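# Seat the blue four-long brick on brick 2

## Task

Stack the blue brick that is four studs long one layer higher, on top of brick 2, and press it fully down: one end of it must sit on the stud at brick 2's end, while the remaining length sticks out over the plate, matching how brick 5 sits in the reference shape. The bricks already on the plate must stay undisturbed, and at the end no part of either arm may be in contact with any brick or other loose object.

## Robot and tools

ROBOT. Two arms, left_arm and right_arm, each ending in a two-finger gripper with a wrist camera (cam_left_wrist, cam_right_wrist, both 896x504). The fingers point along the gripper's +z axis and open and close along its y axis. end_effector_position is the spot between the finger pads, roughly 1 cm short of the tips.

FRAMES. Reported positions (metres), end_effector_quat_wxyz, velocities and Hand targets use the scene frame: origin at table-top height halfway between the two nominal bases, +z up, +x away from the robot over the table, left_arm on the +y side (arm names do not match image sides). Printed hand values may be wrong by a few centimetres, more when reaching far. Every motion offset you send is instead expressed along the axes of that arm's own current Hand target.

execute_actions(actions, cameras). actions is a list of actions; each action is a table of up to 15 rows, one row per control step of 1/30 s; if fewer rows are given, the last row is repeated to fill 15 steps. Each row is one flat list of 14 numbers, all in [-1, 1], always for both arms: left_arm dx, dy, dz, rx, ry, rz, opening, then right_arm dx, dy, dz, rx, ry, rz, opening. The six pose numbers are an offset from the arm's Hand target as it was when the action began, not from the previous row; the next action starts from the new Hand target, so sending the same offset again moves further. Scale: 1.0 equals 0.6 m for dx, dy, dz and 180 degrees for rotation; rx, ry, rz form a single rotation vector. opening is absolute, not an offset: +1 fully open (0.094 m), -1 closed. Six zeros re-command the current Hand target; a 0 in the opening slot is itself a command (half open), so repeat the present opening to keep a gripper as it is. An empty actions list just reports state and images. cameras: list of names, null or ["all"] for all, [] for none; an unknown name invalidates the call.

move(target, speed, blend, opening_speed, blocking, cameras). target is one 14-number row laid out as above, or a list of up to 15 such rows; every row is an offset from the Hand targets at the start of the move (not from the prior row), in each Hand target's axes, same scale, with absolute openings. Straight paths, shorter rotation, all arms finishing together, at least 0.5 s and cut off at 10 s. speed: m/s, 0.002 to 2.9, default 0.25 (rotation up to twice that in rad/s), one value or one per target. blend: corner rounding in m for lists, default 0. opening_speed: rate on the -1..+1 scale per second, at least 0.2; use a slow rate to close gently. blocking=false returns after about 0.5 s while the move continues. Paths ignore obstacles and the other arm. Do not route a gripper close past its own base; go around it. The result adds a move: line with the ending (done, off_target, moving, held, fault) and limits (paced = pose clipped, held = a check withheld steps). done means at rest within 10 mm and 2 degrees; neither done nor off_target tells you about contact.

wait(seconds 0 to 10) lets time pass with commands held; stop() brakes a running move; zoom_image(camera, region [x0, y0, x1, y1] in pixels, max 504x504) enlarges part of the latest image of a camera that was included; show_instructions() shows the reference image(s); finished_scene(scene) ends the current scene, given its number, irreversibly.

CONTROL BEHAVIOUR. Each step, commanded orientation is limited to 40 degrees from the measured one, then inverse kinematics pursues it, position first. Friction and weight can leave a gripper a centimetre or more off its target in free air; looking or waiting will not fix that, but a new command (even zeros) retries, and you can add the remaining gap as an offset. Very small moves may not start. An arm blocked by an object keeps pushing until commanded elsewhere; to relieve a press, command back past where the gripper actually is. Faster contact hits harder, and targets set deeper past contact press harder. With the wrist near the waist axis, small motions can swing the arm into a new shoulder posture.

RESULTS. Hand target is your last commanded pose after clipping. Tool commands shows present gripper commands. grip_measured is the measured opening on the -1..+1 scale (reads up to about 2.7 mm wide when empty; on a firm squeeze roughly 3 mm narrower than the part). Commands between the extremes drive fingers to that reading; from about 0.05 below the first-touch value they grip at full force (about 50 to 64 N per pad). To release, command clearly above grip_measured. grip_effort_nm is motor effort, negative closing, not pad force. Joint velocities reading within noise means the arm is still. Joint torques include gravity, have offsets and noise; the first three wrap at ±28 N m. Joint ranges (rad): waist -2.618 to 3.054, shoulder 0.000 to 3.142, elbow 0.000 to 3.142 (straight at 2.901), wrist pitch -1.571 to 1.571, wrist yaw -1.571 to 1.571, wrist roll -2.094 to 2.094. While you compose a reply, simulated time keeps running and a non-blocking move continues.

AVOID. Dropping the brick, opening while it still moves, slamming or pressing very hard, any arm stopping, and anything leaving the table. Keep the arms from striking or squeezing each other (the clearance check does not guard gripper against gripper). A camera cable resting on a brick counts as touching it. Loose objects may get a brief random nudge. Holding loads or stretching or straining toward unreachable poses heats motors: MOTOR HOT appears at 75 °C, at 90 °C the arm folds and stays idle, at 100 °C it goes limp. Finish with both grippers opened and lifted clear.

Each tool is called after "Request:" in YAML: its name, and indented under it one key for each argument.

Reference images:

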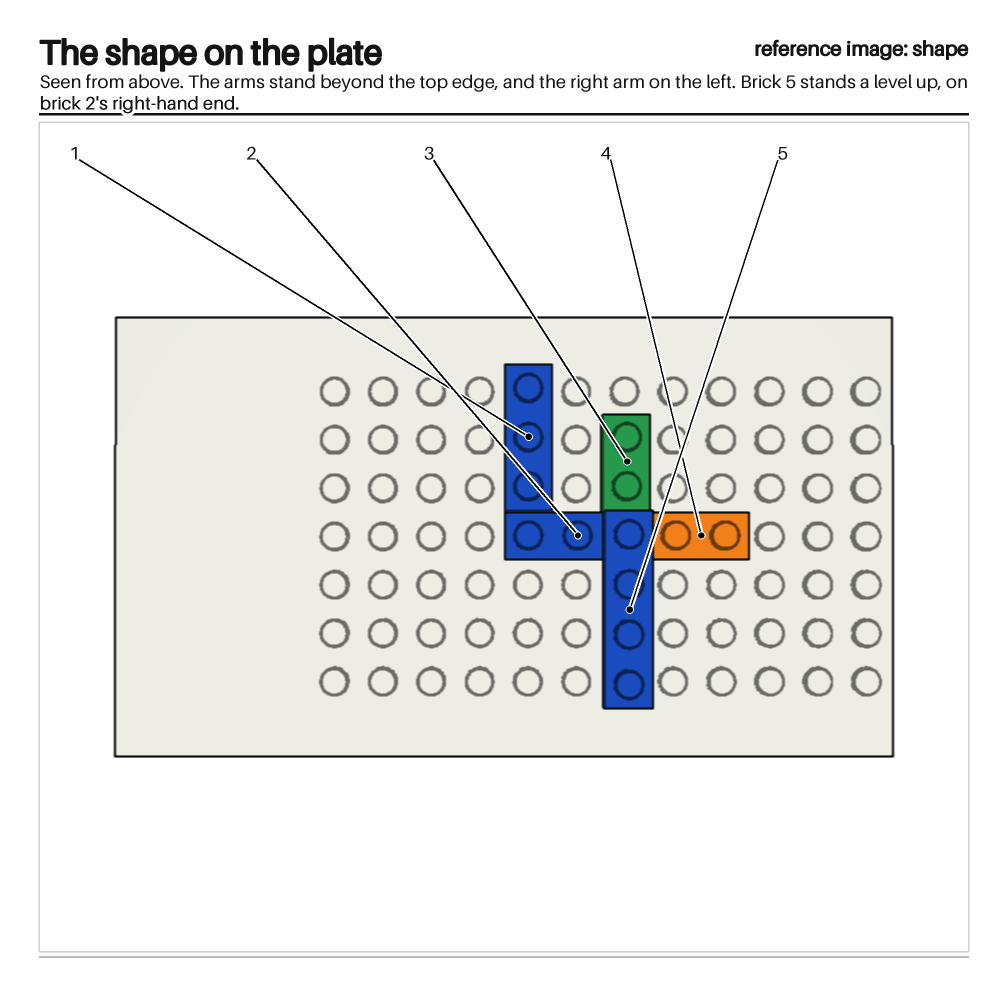

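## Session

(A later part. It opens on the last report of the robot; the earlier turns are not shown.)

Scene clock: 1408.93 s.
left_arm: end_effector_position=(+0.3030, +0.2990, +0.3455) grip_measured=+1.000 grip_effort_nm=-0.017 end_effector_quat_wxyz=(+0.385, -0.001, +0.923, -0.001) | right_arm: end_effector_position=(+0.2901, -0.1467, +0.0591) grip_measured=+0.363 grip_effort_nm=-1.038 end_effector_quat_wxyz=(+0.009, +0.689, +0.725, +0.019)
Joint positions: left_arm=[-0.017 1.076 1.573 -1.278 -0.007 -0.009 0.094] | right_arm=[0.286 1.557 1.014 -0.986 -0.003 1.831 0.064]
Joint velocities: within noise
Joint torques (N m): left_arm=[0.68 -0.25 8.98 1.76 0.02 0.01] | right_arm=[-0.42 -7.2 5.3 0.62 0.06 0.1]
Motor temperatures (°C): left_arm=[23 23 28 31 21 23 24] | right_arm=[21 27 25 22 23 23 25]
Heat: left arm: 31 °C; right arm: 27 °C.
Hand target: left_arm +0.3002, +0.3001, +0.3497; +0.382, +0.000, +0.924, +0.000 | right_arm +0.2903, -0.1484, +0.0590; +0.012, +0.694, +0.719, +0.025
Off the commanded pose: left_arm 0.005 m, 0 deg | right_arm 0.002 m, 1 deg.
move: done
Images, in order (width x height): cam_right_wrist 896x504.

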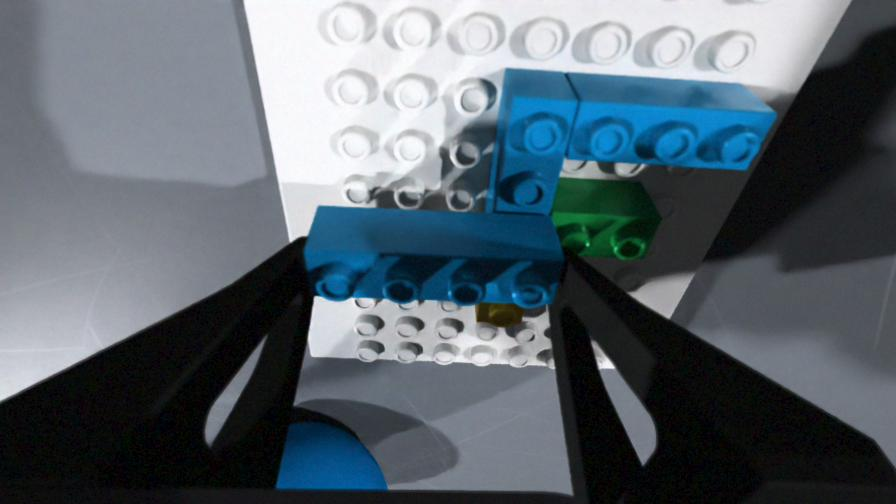

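Request:
move:
  target: [0,0,0,0,0,0,1,0,0,0.0100,0,0,0,0.2]
  speed: 0.04
  cameras: ["cam_right_wrist"]

Request:
zoom_image:
  camera: "cam_right_wrist"
  region: [480, 150, 640, 260]

Scene clock: 1433.77 s.
left_arm: end_effector_position=(+0.3030, +0.2990, +0.3455) grip_measured=+1.000 grip_effort_nm=-0.012 end_effector_quat_wxyz=(+0.385, -0.001, +0.923, -0.001) | right_arm: end_effector_position=(+0.2903, -0.1464, +0.0573) grip_measured=+0.363 grip_effort_nm=-1.043 end_effector_quat_wxyz=(+0.009, +0.689, +0.725, +0.021)
Joint positions: left_arm=[-0.017 1.076 1.573 -1.278 -0.007 -0.009 0.094] | right_arm=[0.286 1.557 1.006 -0.975 -0.004 1.831 0.064]
Joint velocities: within noise
Joint torques (N m): left_arm=[0.69 -0.25 8.96 1.75 0.03 0.01] | right_arm=[-0.42 -6.38 4.56 0.77 0.07 0.1]
Motor temperatures (°C): left_arm=[23 23 28 31 21 23 24] | right_arm=[21 26 24 22 23 23 25]
Heat: left arm: 31 °C; right arm: 26 °C.
Hand target: left_arm +0.3002, +0.3001, +0.3497; +0.382, +0.000, +0.924, +0.000 | right_arm +0.2908, -0.1482, +0.0530; +0.012, +0.694, +0.719, +0.025
Off the commanded pose: left_arm 0.005 m, 0 deg | right_arm 0.005 m, 1 deg.
move: done
Images, in order (width x height): cam_right_wrist 896x504.

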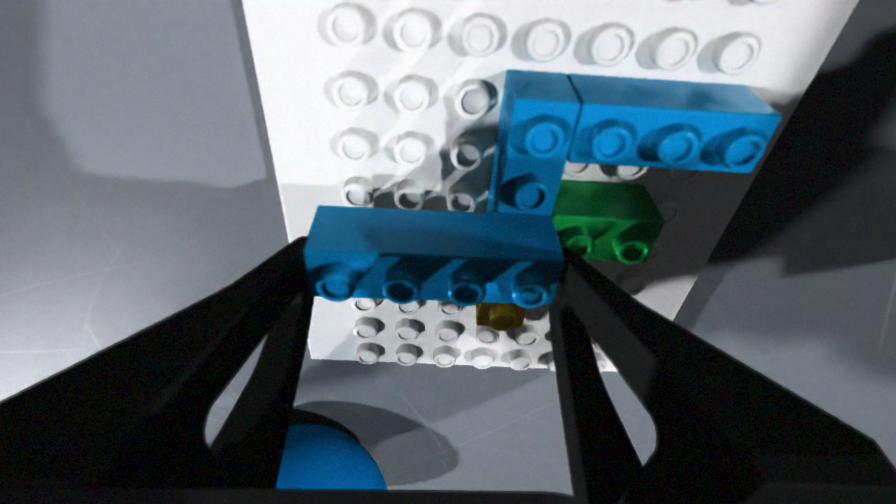

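Scaled by 3.150.

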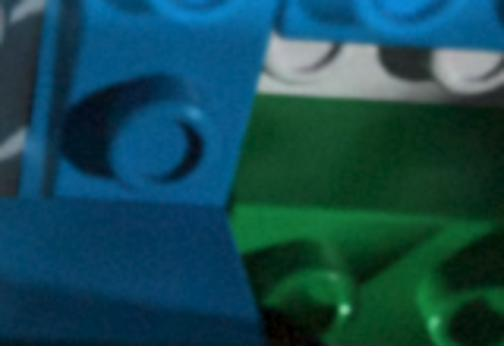

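Request:
move:
  target: [0,0,0,0,0,0,1,0,0,0.0083,0,0,0,0.2]
  speed: 0.04
  cameras: ["cam_right_wrist"]

Request:
zoom_image:
  camera: "cam_right_wrist"
  region: [480, 150, 640, 260]

Scene clock: 1449.03 s.
left_arm: end_effector_position=(+0.3030, +0.2990, +0.3455) grip_measured=+1.000 grip_effort_nm=-0.017 end_effector_quat_wxyz=(+0.385, -0.001, +0.923, -0.001) | right_arm: end_effector_position=(+0.2903, -0.1464, +0.0569) grip_measured=+0.363 grip_effort_nm=-1.038 end_effector_quat_wxyz=(+0.009, +0.689, +0.725, +0.021)
Joint positions: left_arm=[-0.017 1.076 1.573 -1.278 -0.007 -0.009 0.094] | right_arm=[0.286 1.557 1.005 -0.973 -0.004 1.831 0.064]
Joint velocities: within noise
Joint torques (N m): left_arm=[0.69 -0.25 8.95 1.76 0.03 0.01] | right_arm=[-0.4 -5.76 3.59 0.93 0.08 0.1]
Motor temperatures (°C): left_arm=[23 23 28 31 21 23 24] | right_arm=[21 26 24 23 23 23 25]
Heat: left arm: 31 °C; right arm: 26 °C.
Hand target: left_arm +0.3002, +0.3001, +0.3497; +0.382, +0.000, +0.924, +0.000 | right_arm +0.2910, -0.1481, +0.0481; +0.012, +0.694, +0.719, +0.025
Off the commanded pose: left_arm 0.005 m, 0 deg | right_arm 0.009 m, 1 deg.
move: done
Images, in order (width x height): cam_right_wrist 896x504.

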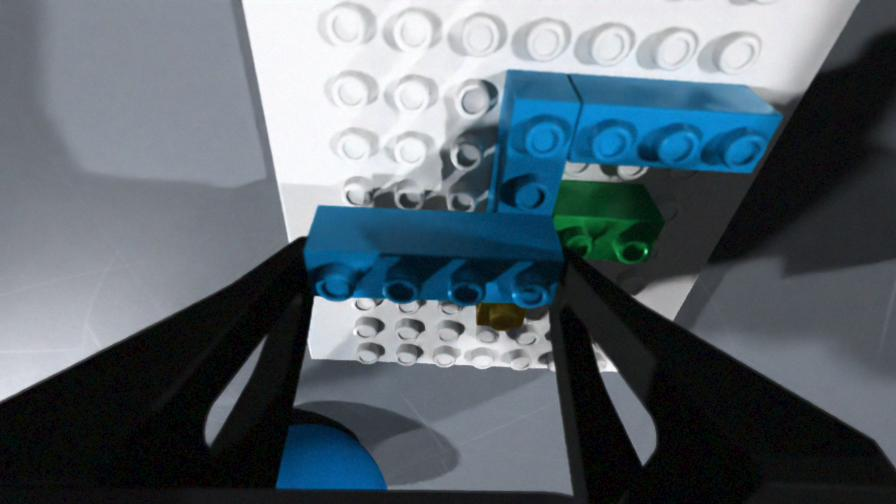

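Scaled by 3.150.

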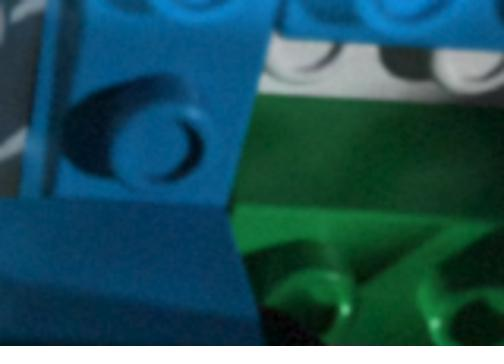

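Request:
move:
  target:
    - [0,0,0,0,0,0,1,0.0028,0,-0.0147,0,0,0,0.2]
    - [0,0,0,0,0,0,1,0.0028,0,-0.0147,0,0,0,0.55]
  speed: 0.04
  opening_speed: 0.3
  cameras: ["cam_right_wrist"]

Scene clock: 1469.47 s.
left_arm: end_effector_position=(+0.3030, +0.2990, +0.3455) grip_measured=+1.000 grip_effort_nm=-0.012 end_effector_quat_wxyz=(+0.385, -0.001, +0.923, -0.001) | right_arm: end_effector_position=(+0.2905, -0.1463, +0.0571) grip_measured=+0.547 grip_effort_nm=0.134 end_effector_quat_wxyz=(+0.009, +0.691, +0.723, +0.022)
Joint positions: left_arm=[-0.017 1.076 1.573 -1.278 -0.007 -0.009 0.094] | right_arm=[0.286 1.556 1.005 -0.972 -0.004 1.836 0.073]
Joint velocities: within noise
Joint torques (N m): left_arm=[0.69 -0.27 8.96 1.76 0.02 0.01] | right_arm=[0.08 -6.64 5.75 0.6 0.08 0.11]
Motor temperatures (°C): left_arm=[23 23 28 31 21 23 24] | right_arm=[21 26 24 23 23 23 25]
Heat: left arm: 31 °C; right arm: 26 °C.
Hand target: left_arm +0.3002, +0.3001, +0.3497; +0.382, +0.000, +0.924, +0.000 | right_arm +0.2905, -0.1466, +0.0569; +0.012, +0.694, +0.719, +0.025
Off the commanded pose: left_arm 0.005 m, 0 deg | right_arm 0.000 m, 1 deg.
move: done
Images, in order (width x height): cam_right_wrist 896x504.

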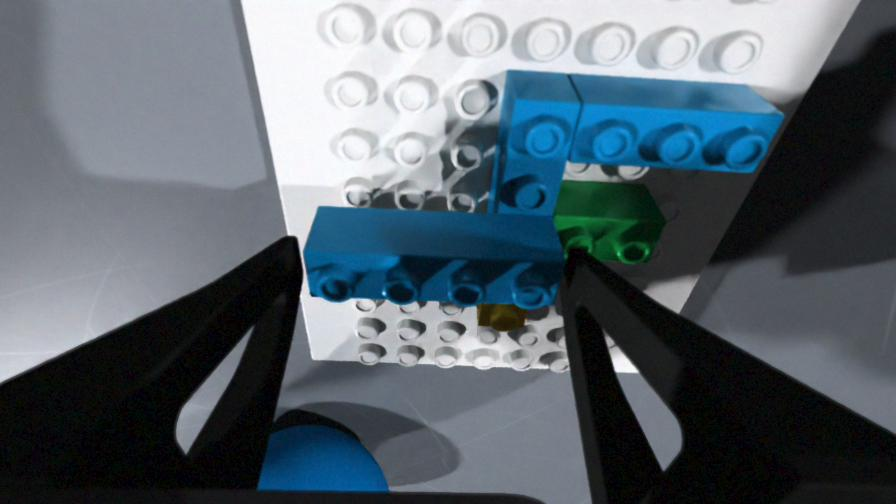

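Request:
move:
  target:
    - [0,0,0,0,0,0,1,0,0,0,0,0,0,0.68]
    - [0,0,0,0,0,0,1,0.0022,0.0066,-0.125,0,0,0,0.68]
  speed: 0.08
  cameras: ["cam_right_wrist"]

Scene clock: 1482.43 s.
left_arm: end_effector_position=(+0.3030, +0.2990, +0.3455) grip_measured=+1.000 grip_effort_nm=-0.017 end_effector_quat_wxyz=(+0.385, -0.001, +0.923, -0.001) | right_arm: end_effector_position=(+0.2882, -0.1471, +0.1184) grip_measured=+0.677 grip_effort_nm=0.144 end_effector_quat_wxyz=(+0.004, +0.691, +0.723, +0.012)
Joint positions: left_arm=[-0.017 1.076 1.573 -1.278 -0.007 -0.009 0.094] | right_arm=[0.286 1.524 1.222 -1.244 -0.004 1.836 0.079]
Joint velocities: within noise
Joint torques (N m): left_arm=[0.69 -0.25 8.99 1.76 0.02 0.01] | right_arm=[0.1 -8.05 9.54 0.28 0.07 0.11]
Motor temperatures (°C): left_arm=[23 23 28 31 21 23 24] | right_arm=[21 26 25 23 23 23 24]
Heat: left arm: 31 °C; right arm: 26 °C.
Hand target: left_arm +0.3002, +0.3001, +0.3497; +0.382, +0.000, +0.924, +0.000 | right_arm +0.2905, -0.1465, +0.1320; +0.012, +0.694, +0.719, +0.025
Off the commanded pose: left_arm 0.005 m, 0 deg | right_arm 0.014 m, 2 deg.
move: off_target (right_arm)
Images, in order (width x height): cam_right_wrist 896x504.

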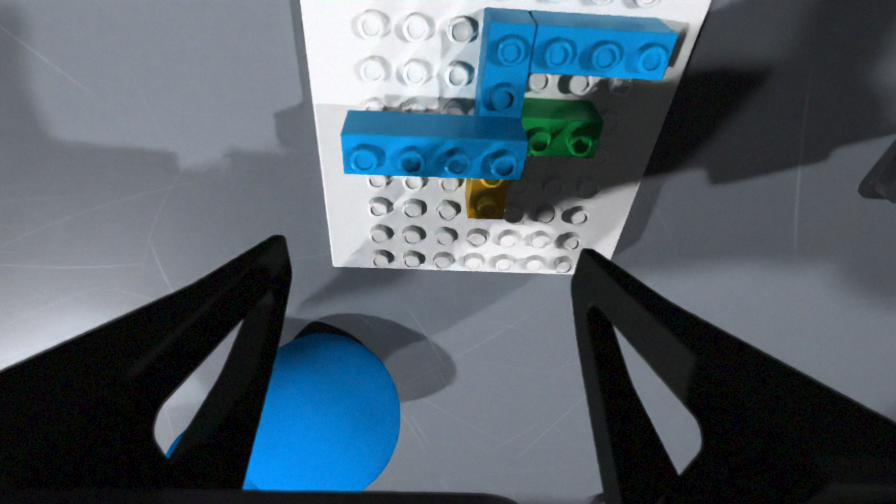

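Request:
zoom_image:
  camera: "cam_right_wrist"
  region: [330, 0, 690, 230]

Scaled by 1.400.

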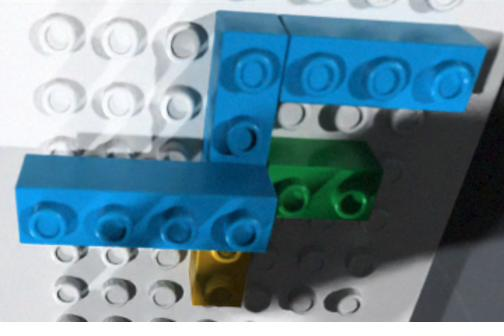

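Request:
zoom_image:
  camera: "cam_right_wrist"
  region: [460, 80, 560, 190]

Request:
zoom_image:
  camera: "cam_right_wrist"
  region: [330, 90, 430, 190]

Scaled by 4.582.

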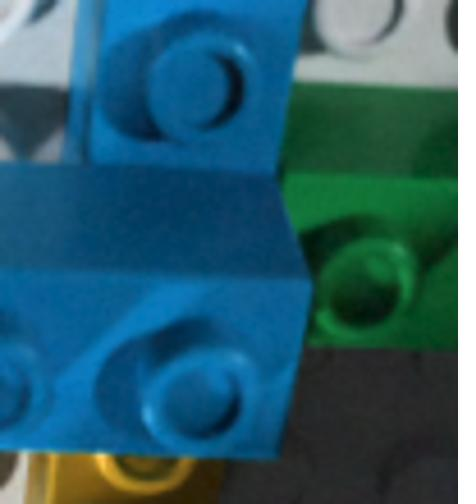

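Scaled by 5.040.

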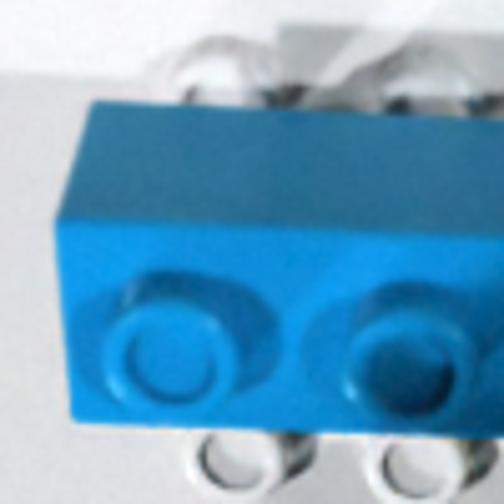

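Request:
move:
  target: [0,0,0,0,0,0,1,-0.0023,-0.0436,0.0645,0,0,0,-1]
  speed: 0.08
  opening_speed: 1.5
  cameras: ["cam_right_wrist"]

Scene clock: 1567.80 s.
left_arm: end_effector_position=(+0.3030, +0.2990, +0.3455) grip_measured=+1.000 grip_effort_nm=-0.012 end_effector_quat_wxyz=(+0.385, -0.001, +0.923, -0.001) | right_arm: end_effector_position=(+0.2667, -0.1492, +0.0895) grip_measured=-0.982 grip_effort_nm=-0.965 end_effector_quat_wxyz=(+0.005, +0.693, +0.721, +0.015)
Joint positions: left_arm=[-0.017 1.076 1.573 -1.278 -0.007 -0.009 0.094] | right_arm=[0.305 1.45 1.04 -1.129 -0.004 1.861 0.001]
Joint velocities: within noise
Joint torques (N m): left_arm=[0.69 -0.25 8.96 1.76 0.03 0.01] | right_arm=[0.58 -7.42 5.64 0.61 0.09 0.11]
Motor temperatures (°C): left_arm=[23 23 28 31 21 23 24] | right_arm=[21 27 27 22 23 23 23]
Heat: left arm: 31 °C; right arm: 27 °C.
Hand target: left_arm +0.3002, +0.3001, +0.3497; +0.382, +0.000, +0.924, +0.000 | right_arm +0.2664, -0.1482, +0.0919; +0.012, +0.694, +0.719, +0.025
Off the commanded pose: left_arm 0.005 m, 0 deg | right_arm 0.003 m, 1 deg.
move: done
Images, in order (width x height): cam_right_wrist 896x504.

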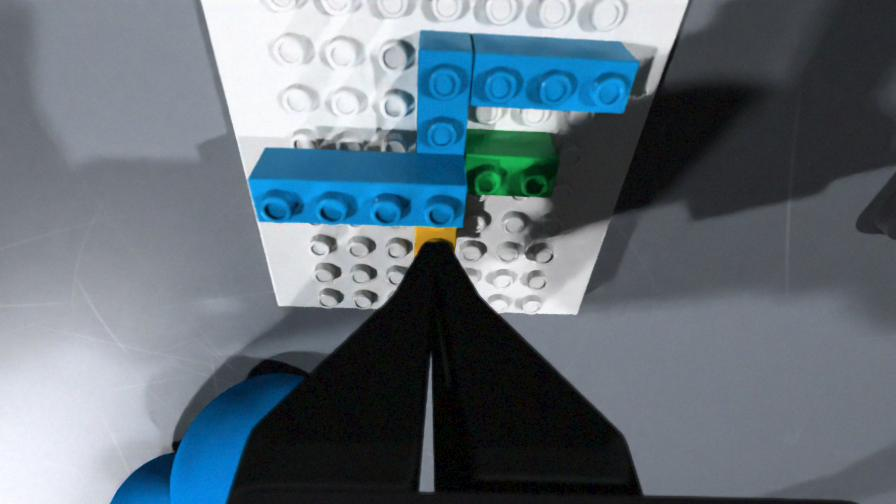

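Request:
move:
  target: [0,0,0,0,0,0,1,-0.0025,-0.0043,0.0530,0,0,0,-1]
  speed: 0.04
  cameras: ["cam_right_wrist"]

Scene clock: 1584.77 s.
left_arm: end_effector_position=(+0.3030, +0.2990, +0.3455) grip_measured=+1.000 grip_effort_nm=-0.017 end_effector_quat_wxyz=(+0.385, -0.001, +0.923, -0.001) | right_arm: end_effector_position=(+0.2642, -0.1500, +0.0700) grip_measured=-0.982 grip_effort_nm=-0.969 end_effector_quat_wxyz=(+0.008, +0.693, +0.721, +0.021)
Joint positions: left_arm=[-0.017 1.076 1.573 -1.278 -0.007 -0.009 0.094] | right_arm=[0.305 1.443 0.953 -1.037 -0.004 1.861 0.001]
Joint velocities: within noise
Joint torques (N m): left_arm=[0.7 -0.25 8.96 1.76 0.02 0.01] | right_arm=[0.36 -4.45 3.62 0.98 0.09 0.08]
Motor temperatures (°C): left_arm=[23 23 28 31 21 23 24] | right_arm=[21 26 26 22 23 23 24]
Heat: left arm: 31 °C; right arm: 26 °C.
Hand target: left_arm +0.3002, +0.3002, +0.3497; +0.382, +0.000, +0.924, +0.000 | right_arm +0.2656, -0.1492, +0.0601; +0.012, +0.694, +0.719, +0.025
Off the commanded pose: left_arm 0.005 m, 0 deg | right_arm 0.010 m, 1 deg.
move: done
Images, in order (width x height): cam_right_wrist 896x504.

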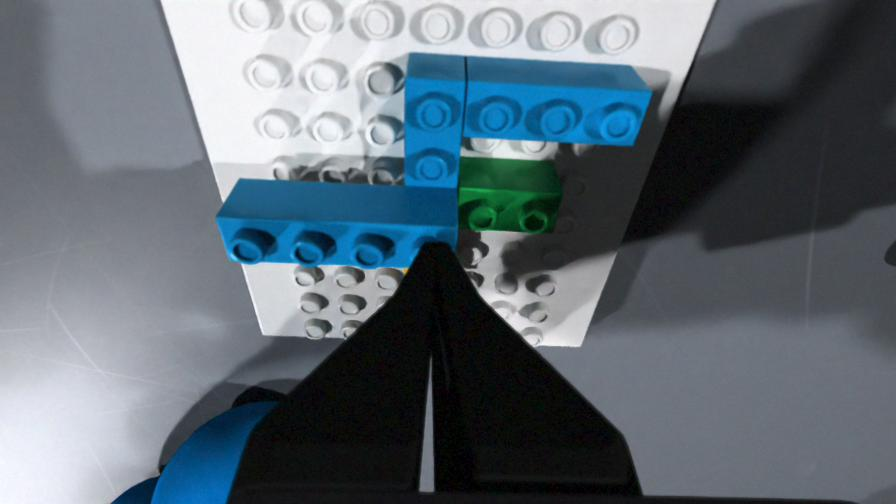

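Request:
move:
  target:
    - [0,0,0,0,0,0,1,0.0002,0.0006,0.0133,0,0,0,-1]
    - [0,0,0,0,0,0,1,0.0002,0.0006,0.0133,0,0,0,-1]
  speed: 0.04
  cameras: []

Scene clock: 1597.33 s.
left_arm: end_effector_position=(+0.3030, +0.2990, +0.3455) grip_measured=+1.000 grip_effort_nm=-0.017 end_effector_quat_wxyz=(+0.385, -0.001, +0.923, -0.001) | right_arm: end_effector_position=(+0.2641, -0.1501, +0.0697) grip_measured=-0.982 grip_effort_nm=-0.979 end_effector_quat_wxyz=(+0.010, +0.693, +0.721, +0.025)
Joint positions: left_arm=[-0.017 1.076 1.573 -1.278 -0.007 -0.009 0.094] | right_arm=[0.305 1.435 0.945 -1.028 -0.004 1.861 0.001]
Joint velocities: within noise
Joint torques (N m): left_arm=[0.69 -0.24 8.96 1.75 0.03 0] | right_arm=[0.38 -2.8 2.52 1.2 0.1 0.09]
Motor temperatures (°C): left_arm=[23 23 28 31 21 23 24] | right_arm=[21 26 25 23 23 23 24]
Heat: left arm: 31 °C; right arm: 26 °C.
Hand target: left_arm +0.3002, +0.3002, +0.3497; +0.382, +0.000, +0.924, +0.000 | right_arm +0.2664, -0.1489, +0.0521; +0.012, +0.694, +0.719, +0.025
Off the commanded pose: left_arm 0.005 m, 0 deg | right_arm 0.018 m, 0 deg.
move: off_target (right_arm)
No camera images: "cameras" was empty.

Request:
move:
  target: [0,0,0,0,0,0,1,0.0028,0.0083,-0.1583,0,0,0,-1]
  speed: 0.12
  cameras: ["cam_right_wrist"]

Scene clock: 1616.13 s.
left_arm: end_effector_position=(+0.3030, +0.2990, +0.3455) grip_measured=+1.000 grip_effort_nm=-0.017 end_effector_quat_wxyz=(+0.385, -0.001, +0.923, -0.001) | right_arm: end_effector_position=(+0.2654, -0.1496, +0.1352) grip_measured=-0.982 grip_effort_nm=-0.969 end_effector_quat_wxyz=(+0.005, +0.693, +0.721, +0.014)
Joint positions: left_arm=[-0.017 1.076 1.573 -1.278 -0.007 -0.009 0.094] | right_arm=[0.305 1.433 1.206 -1.315 -0.004 1.861 0.001]
Joint velocities: within noise
Joint torques (N m): left_arm=[0.68 -0.25 8.96 1.76 0.03 0.01] | right_arm=[0.42 -6.91 9.46 0.3 0.1 0.09]
Motor temperatures (°C): left_arm=[23 23 28 31 21 23 24] | right_arm=[21 25 25 23 23 23 24]
Heat: left arm: 31 °C; right arm: 25 °C.
Hand target: left_arm +0.3002, +0.3002, +0.3497; +0.382, +0.000, +0.924, +0.000 | right_arm +0.2663, -0.1488, +0.1473; +0.012, +0.694, +0.719, +0.025
Off the commanded pose: left_arm 0.005 m, 0 deg | right_arm 0.012 m, 2 deg.
move: off_target (right_arm)
Images, in order (width x height): cam_right_wrist 896x504.

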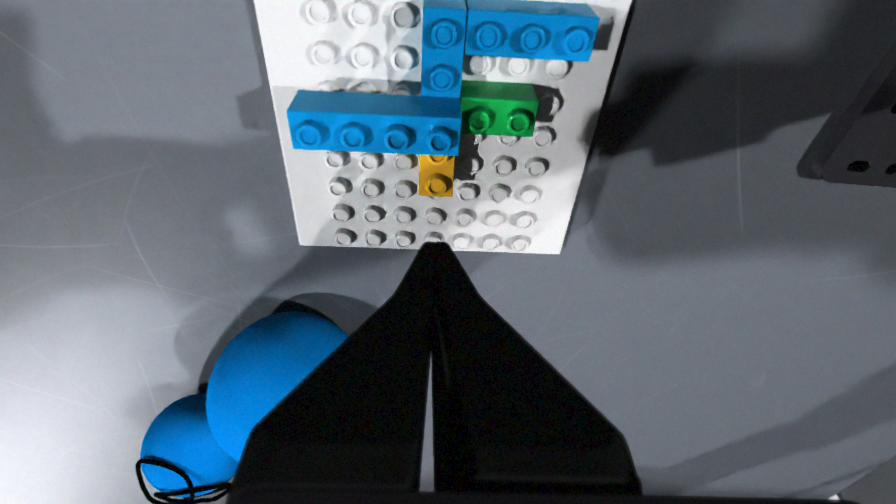

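Request:
finished_scene:
  scene: 2

The scene is finished: the task was done.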